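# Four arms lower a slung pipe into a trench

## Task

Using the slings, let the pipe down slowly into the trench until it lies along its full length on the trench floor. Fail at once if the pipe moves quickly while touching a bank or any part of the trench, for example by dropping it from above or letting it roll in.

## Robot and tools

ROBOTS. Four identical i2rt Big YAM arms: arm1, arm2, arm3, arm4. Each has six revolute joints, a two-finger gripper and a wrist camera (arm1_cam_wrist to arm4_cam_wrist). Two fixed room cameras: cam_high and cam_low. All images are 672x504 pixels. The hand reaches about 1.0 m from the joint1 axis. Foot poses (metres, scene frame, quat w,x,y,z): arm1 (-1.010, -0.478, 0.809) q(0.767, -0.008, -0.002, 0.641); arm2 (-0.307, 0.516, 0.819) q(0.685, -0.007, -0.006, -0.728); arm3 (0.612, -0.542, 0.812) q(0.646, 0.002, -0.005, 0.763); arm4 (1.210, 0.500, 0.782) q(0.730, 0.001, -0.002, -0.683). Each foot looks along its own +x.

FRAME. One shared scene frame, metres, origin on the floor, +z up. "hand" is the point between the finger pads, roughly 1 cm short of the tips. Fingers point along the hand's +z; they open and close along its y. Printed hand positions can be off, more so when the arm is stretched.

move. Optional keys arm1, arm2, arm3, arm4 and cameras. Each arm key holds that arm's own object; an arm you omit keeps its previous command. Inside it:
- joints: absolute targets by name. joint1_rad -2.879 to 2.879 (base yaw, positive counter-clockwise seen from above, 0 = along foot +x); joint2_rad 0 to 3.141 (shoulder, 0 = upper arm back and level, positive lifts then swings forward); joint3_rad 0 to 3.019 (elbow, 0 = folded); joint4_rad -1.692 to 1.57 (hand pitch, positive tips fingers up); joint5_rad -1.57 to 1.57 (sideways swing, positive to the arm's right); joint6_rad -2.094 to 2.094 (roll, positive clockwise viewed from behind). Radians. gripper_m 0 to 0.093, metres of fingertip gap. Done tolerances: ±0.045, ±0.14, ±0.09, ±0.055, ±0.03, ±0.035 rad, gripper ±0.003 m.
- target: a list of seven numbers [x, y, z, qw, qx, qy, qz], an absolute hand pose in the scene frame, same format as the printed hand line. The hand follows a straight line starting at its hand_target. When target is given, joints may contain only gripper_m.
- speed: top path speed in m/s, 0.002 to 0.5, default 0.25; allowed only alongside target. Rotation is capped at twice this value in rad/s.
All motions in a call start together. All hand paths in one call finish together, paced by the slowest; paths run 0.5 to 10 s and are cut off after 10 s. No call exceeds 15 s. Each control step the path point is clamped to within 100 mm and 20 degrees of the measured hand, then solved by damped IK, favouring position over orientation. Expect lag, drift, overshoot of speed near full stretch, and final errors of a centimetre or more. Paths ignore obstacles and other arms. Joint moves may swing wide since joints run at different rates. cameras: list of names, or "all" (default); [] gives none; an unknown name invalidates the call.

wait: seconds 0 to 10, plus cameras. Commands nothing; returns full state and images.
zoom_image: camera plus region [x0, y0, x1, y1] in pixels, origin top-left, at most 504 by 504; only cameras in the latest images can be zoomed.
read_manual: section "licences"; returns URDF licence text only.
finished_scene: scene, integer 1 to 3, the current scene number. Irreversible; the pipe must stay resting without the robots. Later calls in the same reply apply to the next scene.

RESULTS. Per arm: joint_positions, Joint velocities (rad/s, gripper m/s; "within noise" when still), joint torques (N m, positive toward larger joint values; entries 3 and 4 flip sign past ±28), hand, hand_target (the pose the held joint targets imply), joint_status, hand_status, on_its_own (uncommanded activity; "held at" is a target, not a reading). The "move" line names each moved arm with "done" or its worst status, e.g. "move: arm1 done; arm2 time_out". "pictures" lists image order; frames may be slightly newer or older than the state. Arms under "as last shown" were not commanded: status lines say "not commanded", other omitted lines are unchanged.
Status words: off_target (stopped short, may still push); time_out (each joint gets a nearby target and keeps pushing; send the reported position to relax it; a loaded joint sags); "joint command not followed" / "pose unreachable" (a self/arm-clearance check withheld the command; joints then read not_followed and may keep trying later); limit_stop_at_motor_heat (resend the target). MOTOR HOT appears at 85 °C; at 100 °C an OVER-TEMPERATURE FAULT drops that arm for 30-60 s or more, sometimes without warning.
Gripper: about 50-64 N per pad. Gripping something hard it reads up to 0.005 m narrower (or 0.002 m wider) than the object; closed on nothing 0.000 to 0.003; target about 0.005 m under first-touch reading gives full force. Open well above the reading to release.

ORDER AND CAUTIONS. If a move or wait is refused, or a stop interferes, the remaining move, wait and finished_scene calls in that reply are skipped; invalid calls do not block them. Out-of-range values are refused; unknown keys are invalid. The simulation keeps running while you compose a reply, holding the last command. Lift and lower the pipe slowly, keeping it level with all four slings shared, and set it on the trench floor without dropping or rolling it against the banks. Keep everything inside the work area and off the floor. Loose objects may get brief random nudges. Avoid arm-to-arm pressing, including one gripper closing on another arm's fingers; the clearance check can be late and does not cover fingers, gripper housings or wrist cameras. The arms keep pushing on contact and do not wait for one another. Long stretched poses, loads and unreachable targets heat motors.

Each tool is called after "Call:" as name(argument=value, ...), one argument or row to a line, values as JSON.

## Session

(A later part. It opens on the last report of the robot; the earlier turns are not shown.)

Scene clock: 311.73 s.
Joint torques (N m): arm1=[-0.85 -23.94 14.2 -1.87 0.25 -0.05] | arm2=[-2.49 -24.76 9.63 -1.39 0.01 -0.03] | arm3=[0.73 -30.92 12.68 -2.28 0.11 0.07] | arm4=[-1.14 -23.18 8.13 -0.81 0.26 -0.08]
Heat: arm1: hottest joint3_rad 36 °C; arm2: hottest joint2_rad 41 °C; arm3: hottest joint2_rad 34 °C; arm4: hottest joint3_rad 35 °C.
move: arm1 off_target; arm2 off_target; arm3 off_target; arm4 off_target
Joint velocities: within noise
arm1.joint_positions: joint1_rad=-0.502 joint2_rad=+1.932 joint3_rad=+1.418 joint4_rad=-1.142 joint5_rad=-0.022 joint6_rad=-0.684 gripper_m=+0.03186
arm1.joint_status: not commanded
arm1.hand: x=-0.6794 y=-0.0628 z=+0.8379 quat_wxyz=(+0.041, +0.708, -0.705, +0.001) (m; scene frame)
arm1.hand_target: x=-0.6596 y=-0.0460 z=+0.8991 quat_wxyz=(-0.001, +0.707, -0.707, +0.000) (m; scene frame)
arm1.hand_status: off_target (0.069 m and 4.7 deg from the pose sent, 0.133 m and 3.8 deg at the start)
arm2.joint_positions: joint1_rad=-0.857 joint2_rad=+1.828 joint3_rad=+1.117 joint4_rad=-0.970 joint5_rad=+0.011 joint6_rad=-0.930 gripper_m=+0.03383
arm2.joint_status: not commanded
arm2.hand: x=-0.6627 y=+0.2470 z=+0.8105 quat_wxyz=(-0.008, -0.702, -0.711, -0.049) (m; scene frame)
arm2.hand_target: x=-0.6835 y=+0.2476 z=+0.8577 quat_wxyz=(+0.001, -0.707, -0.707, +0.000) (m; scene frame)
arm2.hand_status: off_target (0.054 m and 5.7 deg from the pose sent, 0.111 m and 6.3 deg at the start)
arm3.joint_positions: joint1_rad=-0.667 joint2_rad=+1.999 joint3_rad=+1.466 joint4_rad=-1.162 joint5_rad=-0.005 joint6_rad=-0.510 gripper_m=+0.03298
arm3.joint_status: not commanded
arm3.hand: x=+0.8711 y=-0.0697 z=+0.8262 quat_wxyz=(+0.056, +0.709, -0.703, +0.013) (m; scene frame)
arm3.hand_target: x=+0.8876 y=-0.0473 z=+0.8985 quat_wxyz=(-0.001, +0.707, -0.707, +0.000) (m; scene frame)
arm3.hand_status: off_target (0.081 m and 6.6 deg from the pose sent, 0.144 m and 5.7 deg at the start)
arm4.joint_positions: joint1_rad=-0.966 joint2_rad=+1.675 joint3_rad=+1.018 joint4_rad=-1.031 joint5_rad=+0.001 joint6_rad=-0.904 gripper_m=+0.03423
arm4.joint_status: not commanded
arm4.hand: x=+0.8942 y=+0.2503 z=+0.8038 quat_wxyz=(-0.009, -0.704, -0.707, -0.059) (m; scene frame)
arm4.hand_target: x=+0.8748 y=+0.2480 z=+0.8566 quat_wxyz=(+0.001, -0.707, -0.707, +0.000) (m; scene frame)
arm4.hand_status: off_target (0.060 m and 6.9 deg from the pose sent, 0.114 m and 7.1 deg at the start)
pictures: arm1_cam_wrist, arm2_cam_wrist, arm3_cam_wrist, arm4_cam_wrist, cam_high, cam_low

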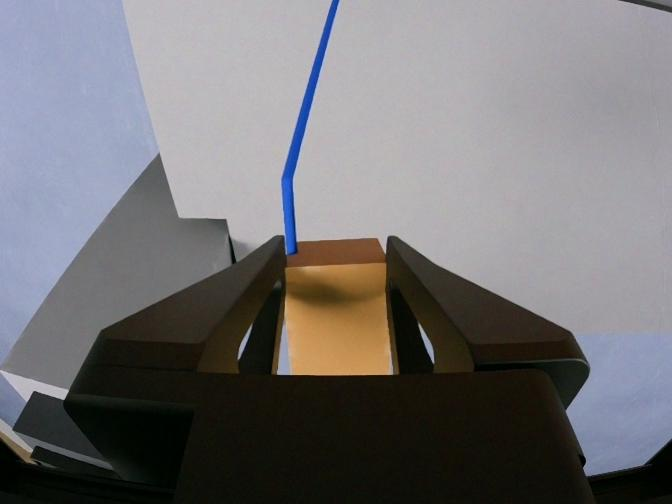

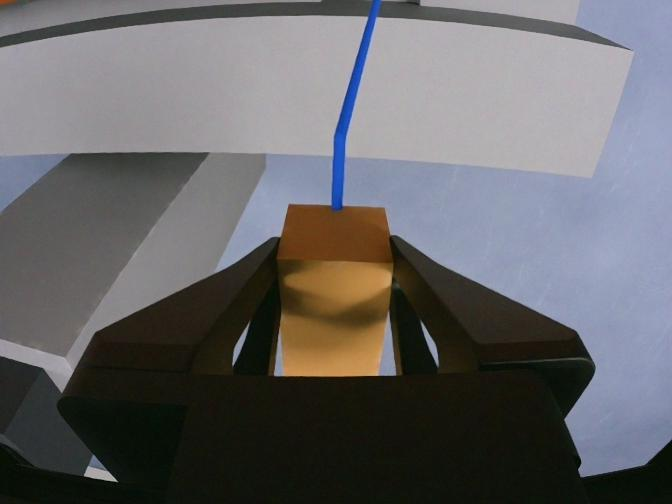

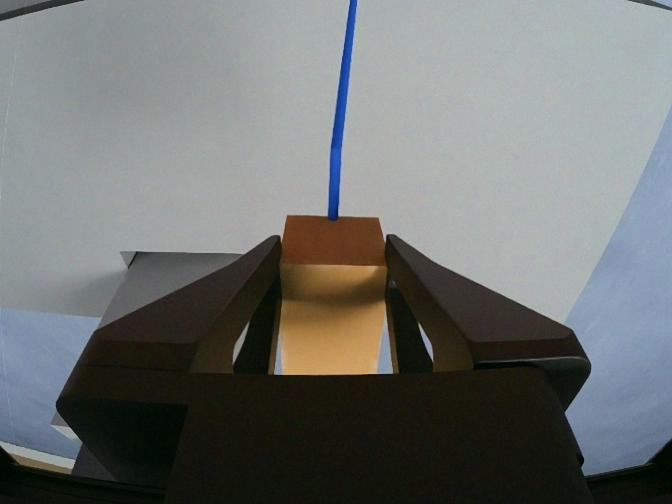

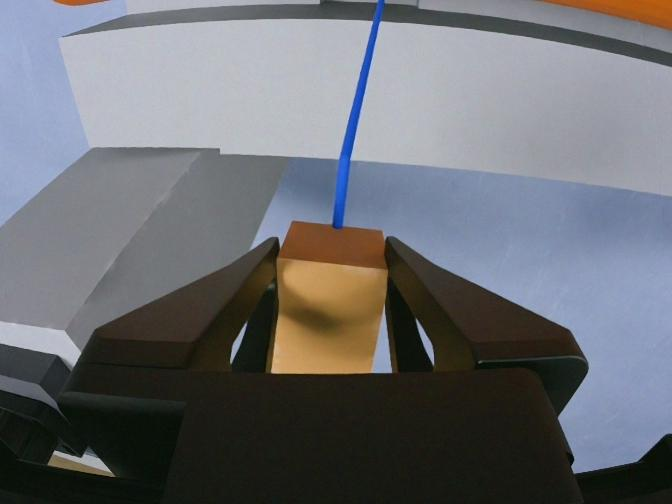

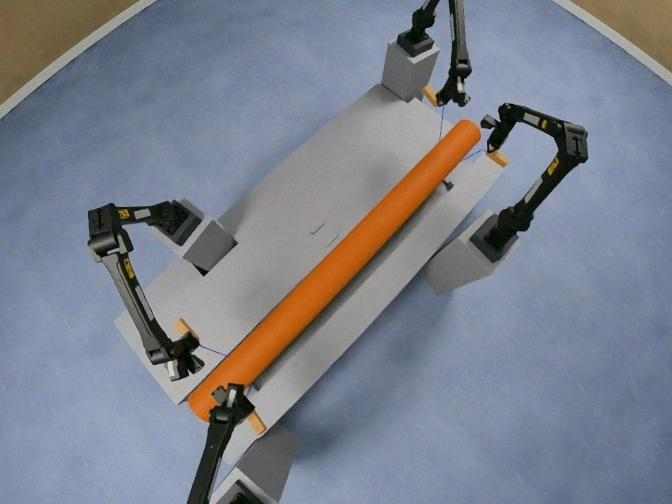

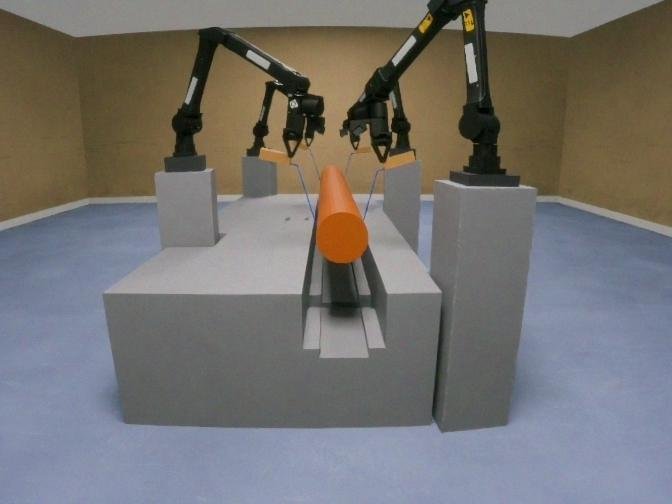

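Call:
move(
  arm1={"target": [-0.657, -0.036, 0.75, 0, 0.7071, -0.7071, 0], "speed": 0.08},
  arm2={"target": [-0.685, 0.252, 0.71, 0, 0.7071, 0.7071, 0], "speed": 0.08},
  arm3={"target": [0.890, -0.040, 0.75, 0, 0.7071, -0.7071, 0], "speed": 0.08},
  arm4={"target": [0.873, 0.245, 0.71, 0, 0.7071, 0.7071, 0], "speed": 0.08},
  cameras=["cam_high", "cam_low", "arm1_cam_wrist"],
)

Call:
zoom_image(
  camera="cam_low",
  region=[230, 150, 450, 370],
)

Scene clock: 322.77 s.
Joint torques (N m): arm1=[-0.73 -26.05 7.6 -0.39 0.08 -0.06] | arm2=[-2.96 -22.95 5.76 -0.96 0.05 0.01] | arm3=[0.97 -32.38 7.08 -0.96 0.11 0.06] | arm4=[-1.14 -21.42 5.03 -0.39 0.28 -0.02]
Heat: arm1: hottest joint3_rad 39 °C; arm2: hottest joint2_rad 40 °C; arm3: hottest joint2_rad 37 °C; arm4: hottest joint3_rad 36 °C.
move: arm1 off_target; arm2 off_target; arm3 off_target; arm4 off_target
Joint velocities: within noise
arm1.joint_positions: joint1_rad=-0.494 joint2_rad=+2.153 joint3_rad=+1.389 joint4_rad=-0.868 joint5_rad=-0.020 joint6_rad=-0.674 gripper_m=+0.03186
arm1.joint_status: not commanded
arm1.hand: x=-0.6706 y=-0.0489 z=+0.7093 quat_wxyz=(+0.030, +0.707, -0.706, +0.002) (m; scene frame)
arm1.hand_target: x=-0.6576 y=-0.0367 z=+0.7491 quat_wxyz=(+0.000, +0.707, -0.707, +0.000) (m; scene frame)
arm1.hand_status: off_target (0.045 m and 3.5 deg from the pose sent, 0.095 m and 4.7 deg at the start)
arm2.joint_positions: joint1_rad=-0.867 joint2_rad=+2.077 joint3_rad=+1.040 joint4_rad=-0.606 joint5_rad=+0.010 joint6_rad=-0.946 gripper_m=+0.03383
arm2.joint_status: not commanded
arm2.hand: x=-0.6619 y=+0.2506 z=+0.6795 quat_wxyz=(-0.006, -0.700, -0.713, -0.029) (m; scene frame)
arm2.hand_target: x=-0.6842 y=+0.2523 z=+0.7087 quat_wxyz=(+0.001, -0.707, -0.707, +0.000) (m; scene frame)
arm2.hand_status: off_target (0.038 m and 3.6 deg from the pose sent, 0.103 m and 5.7 deg at the start)
arm3.joint_positions: joint1_rad=-0.667 joint2_rad=+2.209 joint3_rad=+1.418 joint4_rad=-0.880 joint5_rad=-0.005 joint6_rad=-0.508 gripper_m=+0.03298
arm3.joint_status: not commanded
arm3.hand: x=+0.8748 y=-0.0623 z=+0.6956 quat_wxyz=(+0.044, +0.709, -0.704, +0.009) (m; scene frame)
arm3.hand_target: x=+0.8892 y=-0.0415 z=+0.7484 quat_wxyz=(+0.000, +0.707, -0.707, +0.000) (m; scene frame)
arm3.hand_status: off_target (0.061 m and 5.1 deg from the pose sent, 0.084 m and 6.6 deg at the start)
arm4.joint_positions: joint1_rad=-0.966 joint2_rad=+1.926 joint3_rad=+0.913 joint4_rad=-0.633 joint5_rad=-0.001 joint6_rad=-0.905 gripper_m=+0.03423
arm4.joint_status: not commanded
arm4.hand: x=+0.8960 y=+0.2505 z=+0.6741 quat_wxyz=(-0.007, -0.705, -0.708, -0.038) (m; scene frame)
arm4.hand_target: x=+0.8738 y=+0.2455 z=+0.7082 quat_wxyz=(+0.001, -0.707, -0.707, +0.000) (m; scene frame)
arm4.hand_status: off_target (0.043 m and 4.4 deg from the pose sent, 0.096 m and 6.9 deg at the start)
pictures: arm1_cam_wrist, cam_high, cam_low

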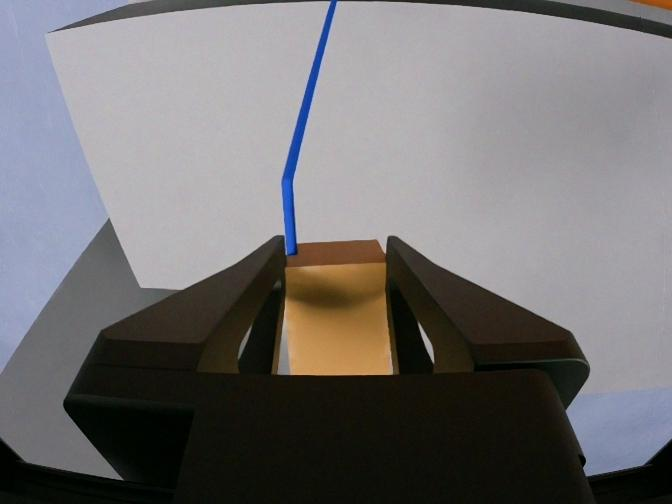

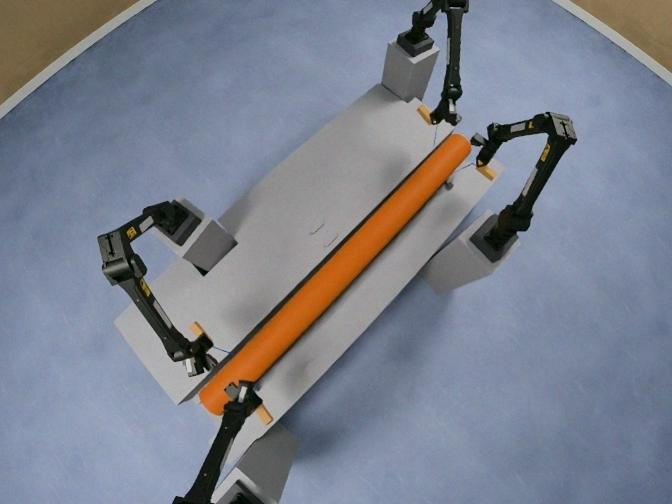

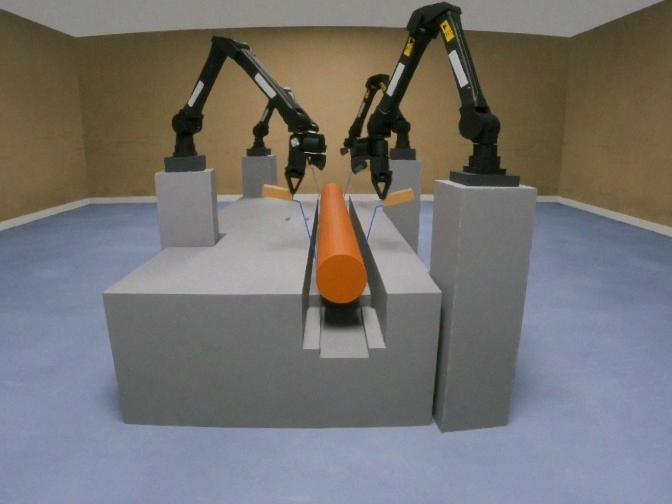

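Scaled by 2.291.

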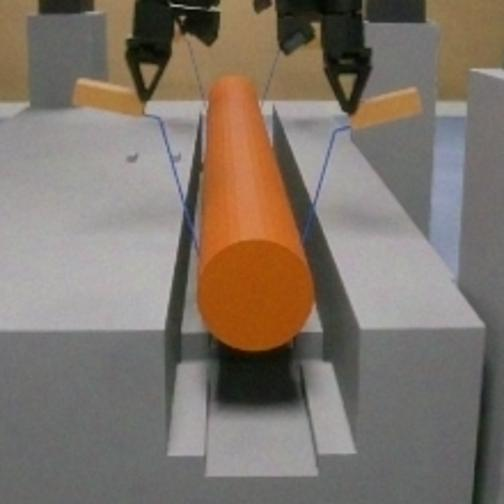

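Call:
move(
  arm1={"target": [-0.660, -0.036, 0.64, 0, 0.7071, -0.7071, 0], "speed": 0.06},
  arm2={"target": [-0.685, 0.250, 0.60, 0, 0.7071, 0.7071, 0], "speed": 0.06},
  arm3={"target": [0.885, -0.040, 0.64, 0, 0.7071, -0.7071, 0], "speed": 0.06},
  arm4={"target": [0.873, 0.243, 0.60, 0, 0.7071, 0.7071, 0], "speed": 0.06},
  cameras=["cam_high", "cam_low", "arm1_cam_wrist"],
)

Call:
zoom_image(
  camera="cam_low",
  region=[230, 150, 450, 370],
)

Scene clock: 328.30 s.
Joint torques (N m): arm1=[-0.62 -24.41 6.6 -0.44 0.08 -0.05] | arm2=[-2.67 -22.95 5.01 -0.99 0.04 0.01] | arm3=[1.14 -31.27 6.22 -1.05 0.11 0.05] | arm4=[-0.91 -21.6 3.64 -0.55 0.27 0]
Heat: arm1: hottest joint3_rad 39 °C; arm2: hottest joint2_rad 41 °C; arm3: hottest joint2_rad 37 °C; arm4: hottest joint2_rad 35 °C.
move: arm1 off_target; arm2 off_target; arm3 off_target; arm4 off_target
Joint velocities: within noise
arm1.joint_positions: joint1_rad=-0.485 joint2_rad=+2.336 joint3_rad=+1.381 joint4_rad=-0.661 joint5_rad=-0.020 joint6_rad=-0.666 gripper_m=+0.03186
arm1.joint_status: not commanded
arm1.hand: x=-0.6758 y=-0.0505 z=+0.6087 quat_wxyz=(+0.022, +0.708, -0.706, +0.001) (m; scene frame)
arm1.hand_target: x=-0.6605 y=-0.0365 z=+0.6394 quat_wxyz=(+0.000, +0.707, -0.707, +0.000) (m; scene frame)
arm1.hand_status: off_target (0.038 m and 2.5 deg from the pose sent, 0.071 m and 3.5 deg at the start)
arm2.joint_positions: joint1_rad=-0.869 joint2_rad=+2.329 joint3_rad=+1.071 joint4_rad=-0.383 joint5_rad=+0.010 joint6_rad=-0.946 gripper_m=+0.03383
arm2.joint_status: not commanded
arm2.hand: x=-0.6545 y=+0.2557 z=+0.5745 quat_wxyz=(-0.006, -0.701, -0.713, -0.029) (m; scene frame)
arm2.hand_target: x=-0.6844 y=+0.2506 z=+0.5996 quat_wxyz=(+0.001, -0.707, -0.707, +0.000) (m; scene frame)
arm2.hand_status: off_target (0.040 m and 3.5 deg from the pose sent, 0.083 m and 3.6 deg at the start)
arm3.joint_positions: joint1_rad=-0.662 joint2_rad=+2.386 joint3_rad=+1.408 joint4_rad=-0.677 joint5_rad=-0.005 joint6_rad=-0.501 gripper_m=+0.03298
arm3.joint_status: not commanded
arm3.hand: x=+0.8683 y=-0.0679 z=+0.5964 quat_wxyz=(+0.036, +0.708, -0.705, +0.007) (m; scene frame)
arm3.hand_target: x=+0.8842 y=-0.0411 z=+0.6393 quat_wxyz=(+0.000, +0.707, -0.707, +0.000) (m; scene frame)
arm3.hand_status: off_target (0.054 m and 4.2 deg from the pose sent, 0.061 m and 5.1 deg at the start)
arm4.joint_positions: joint1_rad=-0.966 joint2_rad=+2.194 joint3_rad=+0.922 joint4_rad=-0.368 joint5_rad=-0.001 joint6_rad=-0.905 gripper_m=+0.03423
arm4.joint_status: not commanded
arm4.hand: x=+0.9024 y=+0.2549 z=+0.5693 quat_wxyz=(-0.007, -0.705, -0.709, -0.035) (m; scene frame)
arm4.hand_target: x=+0.8738 y=+0.2437 z=+0.5989 quat_wxyz=(+0.000, -0.707, -0.707, +0.000) (m; scene frame)
arm4.hand_status: off_target (0.044 m and 4.1 deg from the pose sent, 0.078 m and 4.4 deg at the start)
pictures: arm1_cam_wrist, cam_high, cam_low

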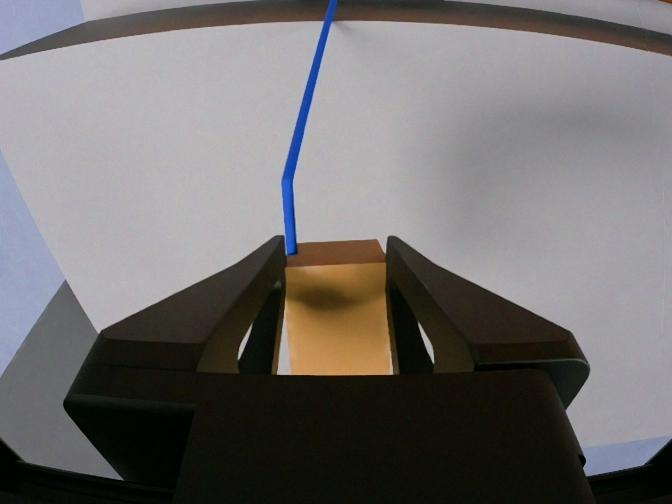

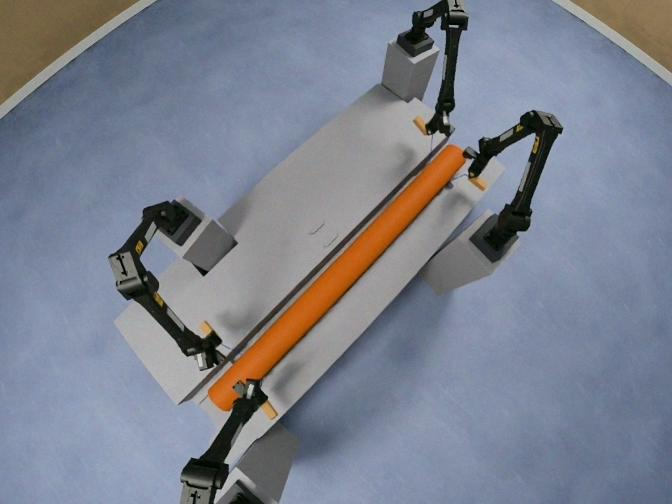

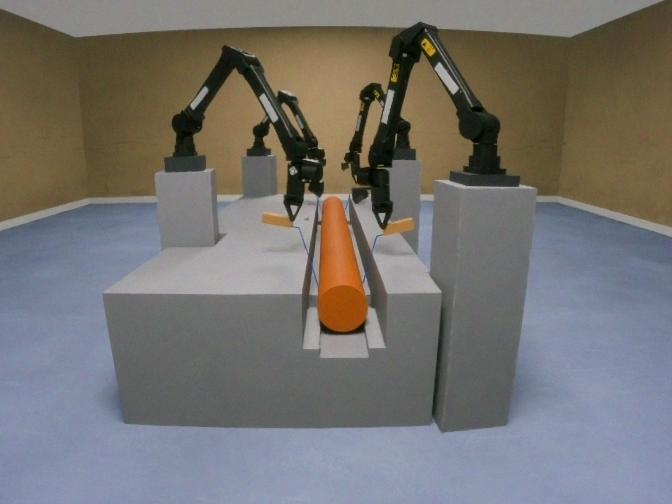

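Scaled by 2.291.

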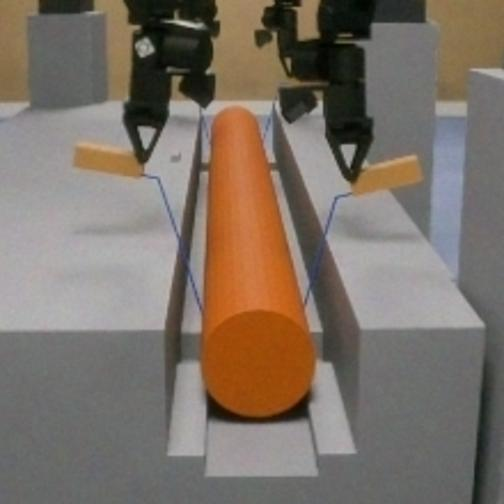

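Call:
move(
  arm1={"target": [-0.660, -0.046, 0.585, 0, 0.7071, -0.7071, 0], "speed": 0.05},
  arm2={"target": [-0.685, 0.255, 0.555, 0, 0.7071, 0.7071, 0], "speed": 0.05},
  arm3={"target": [0.885, -0.045, 0.585, 0, 0.7071, -0.7071, 0], "speed": 0.05},
  arm4={"target": [0.873, 0.248, 0.555, 0, 0.7071, 0.7071, 0], "speed": 0.05},
  cameras=["cam_high", "cam_low", "arm1_cam_wrist"],
)

Call:
zoom_image(
  camera="cam_low",
  region=[230, 150, 450, 370],
)

Scene clock: 333.07 s.
Joint torques (N m): arm1=[-1.85 -22.77 6.2 -0.06 0.18 -0.16] | arm2=[-2.55 -21.95 4.12 -0.72 -0.01 -0.01] | arm3=[0.73 -25.47 6.61 0.1 0.02 0] | arm4=[-0.73 -17.61 3.54 0.29 0.22 0]
Heat: arm1: hottest joint3_rad 38 °C; arm2: hottest joint2_rad 41 °C; arm3: hottest joint2_rad 37 °C; arm4: hottest joint3_rad 35 °C.
move: arm1 off_target; arm2 off_target; arm3 off_target; arm4 off_target
Joint velocities: within noise
arm1.joint_positions: joint1_rad=-0.485 joint2_rad=+2.406 joint3_rad=+1.382 joint4_rad=-0.571 joint5_rad=-0.022 joint6_rad=-0.666 gripper_m=+0.03186
arm1.joint_status: not commanded
arm1.hand: x=-0.6767 y=-0.0521 z=+0.5717 quat_wxyz=(+0.012, +0.708, -0.706, -0.001) (m; scene frame)
arm1.hand_target: x=-0.6603 y=-0.0463 z=+0.5851 quat_wxyz=(+0.000, +0.707, -0.707, +0.000) (m; scene frame)
arm1.hand_status: off_target (0.022 m and 1.4 deg from the pose sent, 0.029 m and 2.5 deg at the start)
arm2.joint_positions: joint1_rad=-0.882 joint2_rad=+2.427 joint3_rad=+1.106 joint4_rad=-0.310 joint5_rad=+0.011 joint6_rad=-0.957 gripper_m=+0.03383
arm2.joint_status: not commanded
arm2.hand: x=-0.6586 y=+0.2595 z=+0.5362 quat_wxyz=(-0.005, -0.702, -0.712, -0.024) (m; scene frame)
arm2.hand_target: x=-0.6844 y=+0.2556 z=+0.5548 quat_wxyz=(+0.001, -0.707, -0.707, +0.000) (m; scene frame)
arm2.hand_status: off_target (0.033 m and 2.9 deg from the pose sent, 0.036 m and 3.5 deg at the start)
arm3.joint_positions: joint1_rad=-0.662 joint2_rad=+2.426 joint3_rad=+1.420 joint4_rad=-0.612 joint5_rad=-0.002 joint6_rad=-0.500 gripper_m=+0.03298
arm3.joint_status: not commanded
arm3.hand: x=+0.8723 y=-0.0612 z=+0.5766 quat_wxyz=(+0.019, +0.708, -0.706, +0.003) (m; scene frame)
arm3.hand_target: x=+0.8848 y=-0.0453 z=+0.5855 quat_wxyz=(+0.000, +0.707, -0.707, +0.000) (m; scene frame)
arm3.hand_status: off_target (0.022 m and 2.2 deg from the pose sent, 0.031 m and 4.2 deg at the start)
arm4.joint_positions: joint1_rad=-0.980 joint2_rad=+2.263 joint3_rad=+0.941 joint4_rad=-0.295 joint5_rad=+0.000 joint6_rad=-0.914 gripper_m=+0.03423
arm4.joint_status: not commanded
arm4.hand: x=+0.8951 y=+0.2561 z=+0.5441 quat_wxyz=(-0.005, -0.707, -0.707, -0.024) (m; scene frame)
arm4.hand_target: x=+0.8732 y=+0.2483 z=+0.5553 quat_wxyz=(+0.000, -0.707, -0.707, +0.000) (m; scene frame)
arm4.hand_status: off_target (0.026 m and 2.8 deg from the pose sent, 0.033 m and 4.1 deg at the start)
pictures: arm1_cam_wrist, cam_high, cam_low

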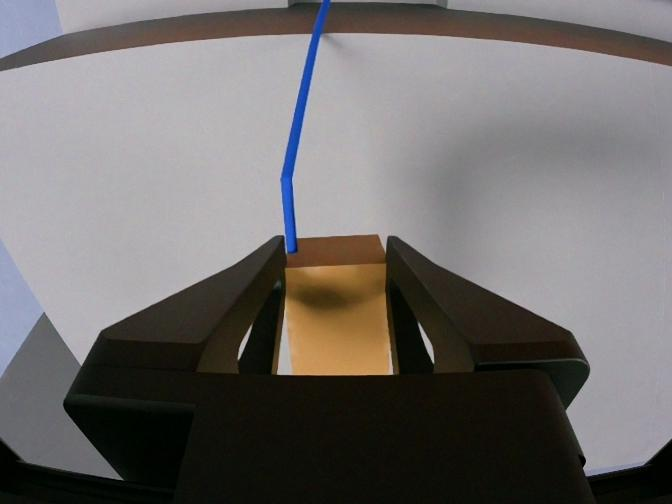

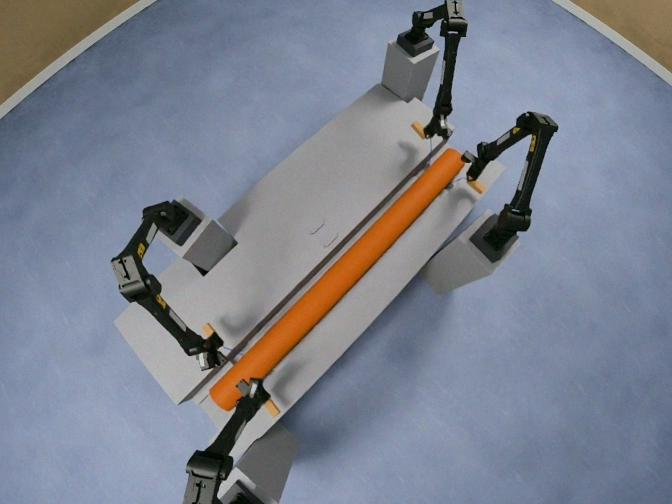

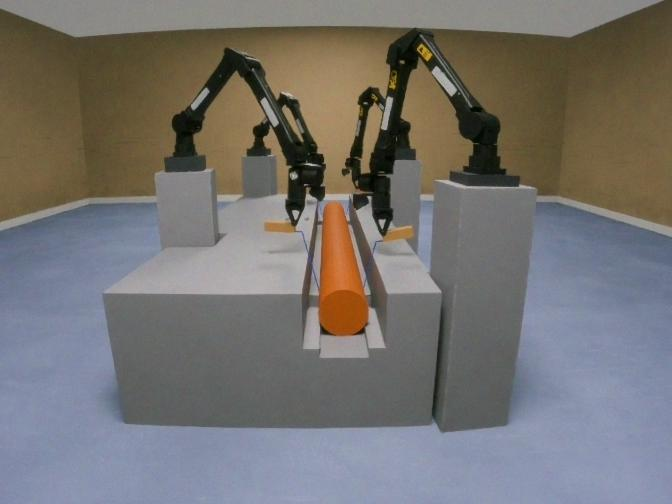

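Scaled by 2.291.

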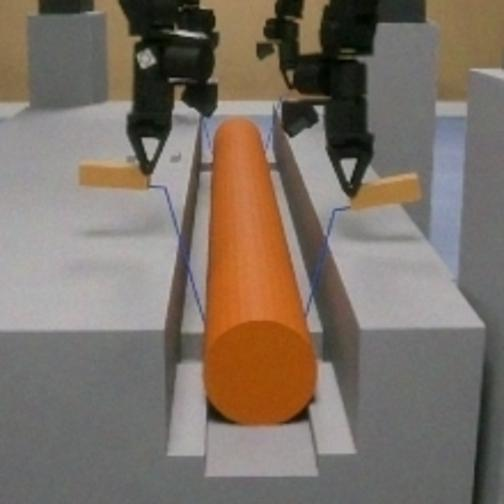

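Call:
move(
  arm1={"target": [-0.665, -0.056, 0.52, 0, 0.7071, -0.7071, 0], "speed": 0.05},
  arm2={"target": [-0.685, 0.258, 0.515, 0, 0.7071, 0.7071, 0], "speed": 0.05},
  arm3={"target": [0.880, -0.052, 0.52, 0, 0.7071, -0.7071, 0], "speed": 0.05},
  arm4={"target": [0.873, 0.253, 0.515, 0, 0.7071, 0.7071, 0], "speed": 0.05},
)

Call:
zoom_image(
  camera="cam_low",
  region=[230, 150, 450, 370],
)

Scene clock: 338.00 s.
Joint torques (N m): arm1=[-1.38 -19.66 6.16 1.01 0.12 -0.09] | arm2=[-1.79 -18.32 4.71 0.02 -0.06 0.05] | arm3=[0.91 -24.06 5.75 0.4 -0.03 0.02] | arm4=[-0.38 -15.85 3.1 0.59 0.11 0]
Heat: arm1: hottest joint3_rad 38 °C; arm2: hottest joint2_rad 41 °C; arm3: hottest joint2_rad 37 °C; arm4: hottest joint2_rad 34 °C.
move: arm1 off_target; arm2 off_target; arm3 off_target; arm4 off_target
Joint velocities: within noise
arm1.joint_positions: joint1_rad=-0.494 joint2_rad=+2.493 joint3_rad=+1.398 joint4_rad=-0.491 joint5_rad=-0.019 joint6_rad=-0.672 gripper_m=+0.03186
arm1.joint_status: not commanded
arm1.hand: x=-0.6749 y=-0.0593 z=+0.5295 quat_wxyz=(+0.007, +0.707, -0.707, -0.001) (m; scene frame)
arm1.hand_target: x=-0.6653 y=-0.0563 z=+0.5205 quat_wxyz=(+0.000, +0.707, -0.707, +0.000) (m; scene frame)
arm1.hand_status: off_target (0.014 m and 0.8 deg from the pose sent, 0.053 m and 1.3 deg at the start)
arm2.joint_positions: joint1_rad=-0.898 joint2_rad=+2.482 joint3_rad=+1.141 joint4_rad=-0.270 joint5_rad=+0.011 joint6_rad=-0.968 gripper_m=+0.03383
arm2.joint_status: not commanded
arm2.hand: x=-0.6686 y=+0.2605 z=+0.5155 quat_wxyz=(-0.003, -0.704, -0.710, -0.014) (m; scene frame)
arm2.hand_target: x=-0.6847 y=+0.2581 z=+0.5154 quat_wxyz=(+0.000, -0.707, -0.707, +0.000) (m; scene frame)
arm2.hand_status: off_target (0.017 m and 1.8 deg from the pose sent, 0.034 m and 2.9 deg at the start)
arm3.joint_positions: joint1_rad=-0.662 joint2_rad=+2.542 joint3_rad=+1.458 joint4_rad=-0.520 joint5_rad=-0.001 joint6_rad=-0.500 gripper_m=+0.03298
arm3.joint_status: not commanded
arm3.hand: x=+0.8720 y=-0.0620 z=+0.5223 quat_wxyz=(+0.011, +0.708, -0.706, +0.002) (m; scene frame)
arm3.hand_target: x=+0.8798 y=-0.0522 z=+0.5203 quat_wxyz=(+0.000, +0.707, -0.707, +0.000) (m; scene frame)
arm3.hand_status: off_target (0.013 m and 1.3 deg from the pose sent, 0.058 m and 2.2 deg at the start)
arm4.joint_positions: joint1_rad=-0.994 joint2_rad=+2.346 joint3_rad=+0.973 joint4_rad=-0.226 joint5_rad=+0.003 joint6_rad=-0.925 gripper_m=+0.03423
arm4.joint_status: not commanded
arm4.hand: x=+0.8874 y=+0.2580 z=+0.5142 quat_wxyz=(-0.003, -0.708, -0.706, -0.015) (m; scene frame)
arm4.hand_target: x=+0.8732 y=+0.2532 z=+0.5153 quat_wxyz=(+0.000, -0.707, -0.707, +0.000) (m; scene frame)
arm4.hand_status: off_target (0.015 m and 1.7 deg from the pose sent, 0.037 m and 2.8 deg at the start)
pictures: arm1_cam_wrist, arm2_cam_wrist, arm3_cam_wrist, arm4_cam_wrist, cam_high, cam_low

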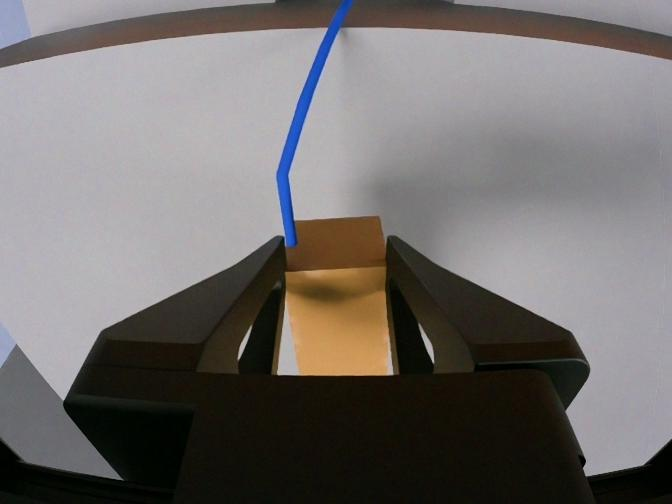

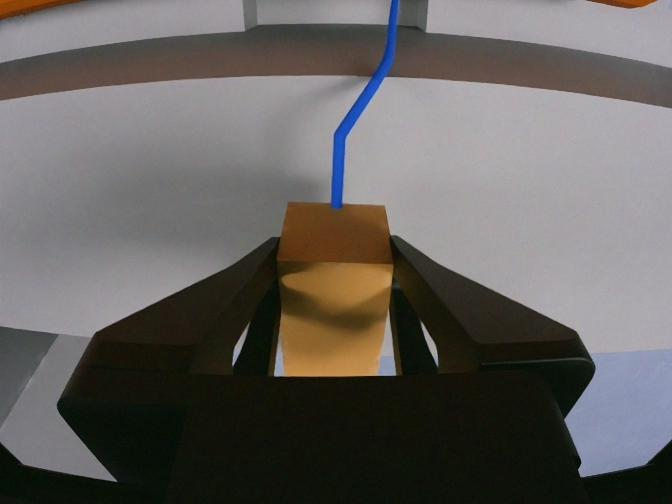

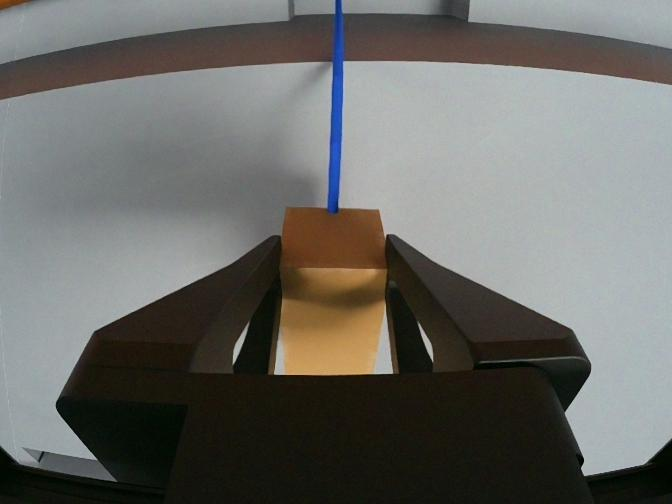

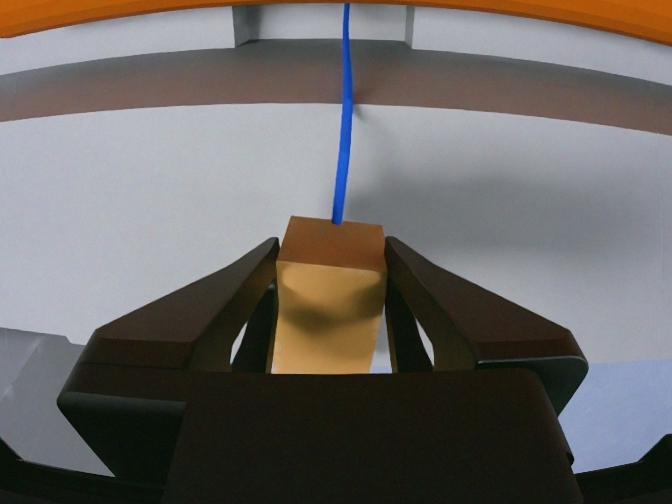

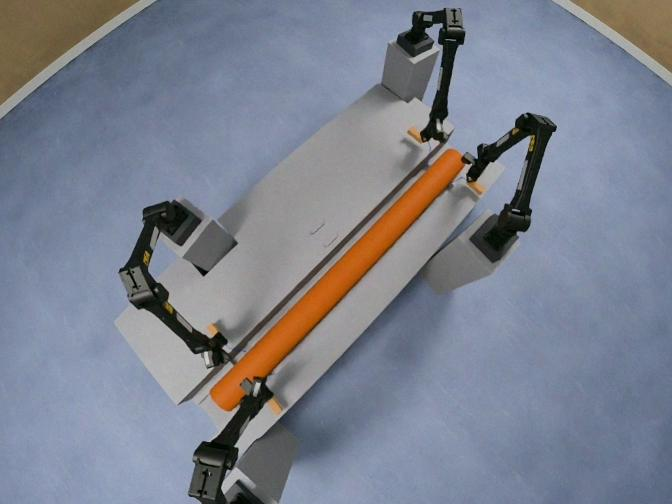

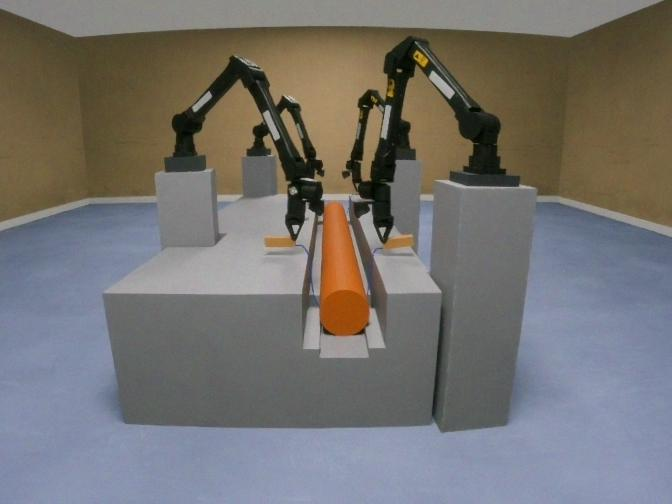

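Scaled by 2.291.

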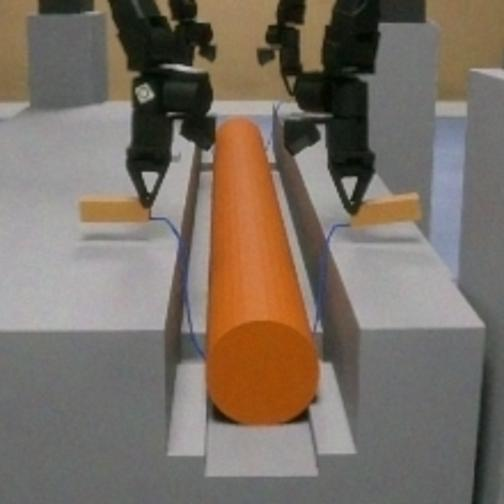

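Call:
move(
  arm1={"target": [-0.668, -0.062, 0.481, 0, 0.7071, -0.7071, 0], "speed": 0.05},
  arm2={"target": [-0.685, 0.260, 0.486, 0, 0.7071, 0.7071, 0], "speed": 0.05},
  arm3={"target": [0.880, -0.058, 0.484, 0, 0.7071, -0.7071, 0], "speed": 0.05},
  arm4={"target": [0.873, 0.256, 0.487, 0, 0.7071, 0.7071, 0], "speed": 0.05},
  cameras=["cam_low"],
)

Call:
zoom_image(
  camera="cam_low",
  region=[230, 150, 450, 370],
)

Scene clock: 343.53 s.
Joint torques (N m): arm1=[-1.14 -19.9 5.61 0.99 0.06 -0.11] | arm2=[-1.85 -18.37 4.15 -0.06 -0.06 0.08] | arm3=[0.38 -24.23 5.33 0.39 -0.03 -0.03] | arm4=[-0.38 -15.74 2.71 0.65 0.08 0.02]
Heat: arm1: hottest joint3_rad 37 °C; arm2: hottest joint2_rad 41 °C; arm3: hottest joint2_rad 37 °C; arm4: hottest joint2_rad 34 °C.
move: arm1 off_target; arm2 off_target; arm3 off_target; arm4 off_target
Joint velocities: within noise
arm1.joint_positions: joint1_rad=-0.495 joint2_rad=+2.577 joint3_rad=+1.429 joint4_rad=-0.435 joint5_rad=-0.019 joint6_rad=-0.673 gripper_m=+0.03186
arm1.joint_status: not commanded
arm1.hand: x=-0.6765 y=-0.0633 z=+0.4914 quat_wxyz=(+0.005, +0.707, -0.707, -0.001) (m; scene frame)
arm1.hand_target: x=-0.6683 y=-0.0622 z=+0.4814 quat_wxyz=(+0.000, +0.707, -0.707, +0.000) (m; scene frame)
arm1.hand_status: off_target (0.013 m and 0.6 deg from the pose sent, 0.049 m and 0.8 deg at the start)
arm2.joint_positions: joint1_rad=-0.902 joint2_rad=+2.555 joint3_rad=+1.182 joint4_rad=-0.234 joint5_rad=+0.011 joint6_rad=-0.972 gripper_m=+0.03383
arm2.joint_status: not commanded
arm2.hand: x=-0.6708 y=+0.2610 z=+0.4875 quat_wxyz=(-0.003, -0.704, -0.710, -0.012) (m; scene frame)
arm2.hand_target: x=-0.6847 y=+0.2602 z=+0.4863 quat_wxyz=(+0.000, -0.707, -0.707, +0.000) (m; scene frame)
arm2.hand_status: off_target (0.014 m and 1.5 deg from the pose sent, 0.034 m and 1.8 deg at the start)
arm3.joint_positions: joint1_rad=-0.662 joint2_rad=+2.617 joint3_rad=+1.489 joint4_rad=-0.472 joint5_rad=-0.001 joint6_rad=-0.500 gripper_m=+0.03298
arm3.joint_status: not commanded
arm3.hand: x=+0.8704 y=-0.0648 z=+0.4877 quat_wxyz=(+0.010, +0.708, -0.706, +0.001) (m; scene frame)
arm3.hand_target: x=+0.8799 y=-0.0581 z=+0.4844 quat_wxyz=(+0.000, +0.707, -0.707, +0.000) (m; scene frame)
arm3.hand_status: off_target (0.012 m and 1.2 deg from the pose sent, 0.039 m and 1.3 deg at the start)
arm4.joint_positions: joint1_rad=-1.000 joint2_rad=+2.418 joint3_rad=+1.003 joint4_rad=-0.180 joint5_rad=+0.003 joint6_rad=-0.932 gripper_m=+0.03423
arm4.joint_status: not commanded
arm4.hand: x=+0.8858 y=+0.2599 z=+0.4881 quat_wxyz=(-0.003, -0.708, -0.706, -0.013) (m; scene frame)
arm4.hand_target: x=+0.8731 y=+0.2561 z=+0.4873 quat_wxyz=(+0.000, -0.707, -0.707, +0.000) (m; scene frame)
arm4.hand_status: off_target (0.013 m and 1.5 deg from the pose sent, 0.031 m and 1.7 deg at the start)
pictures: cam_low

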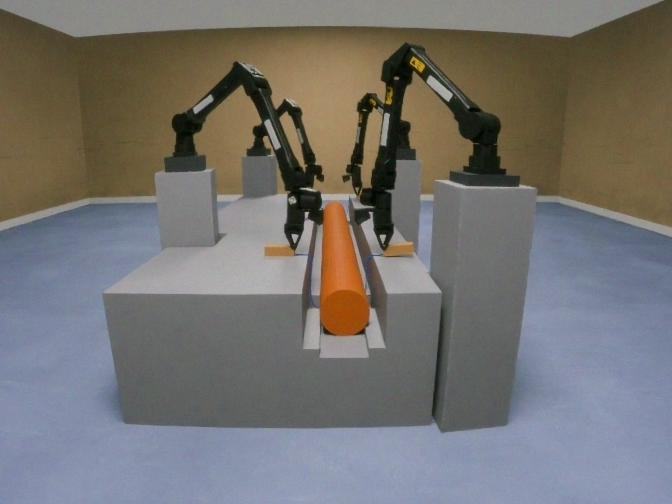

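Scaled by 2.291.

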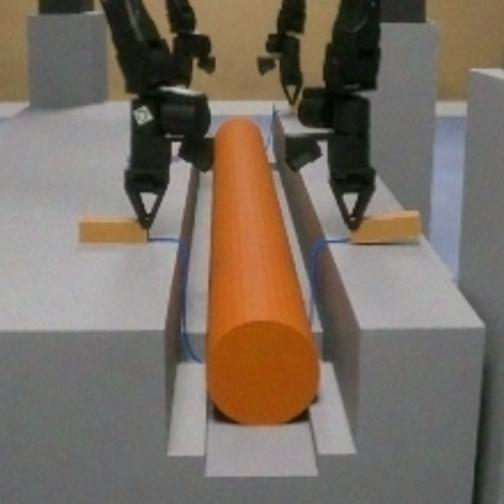

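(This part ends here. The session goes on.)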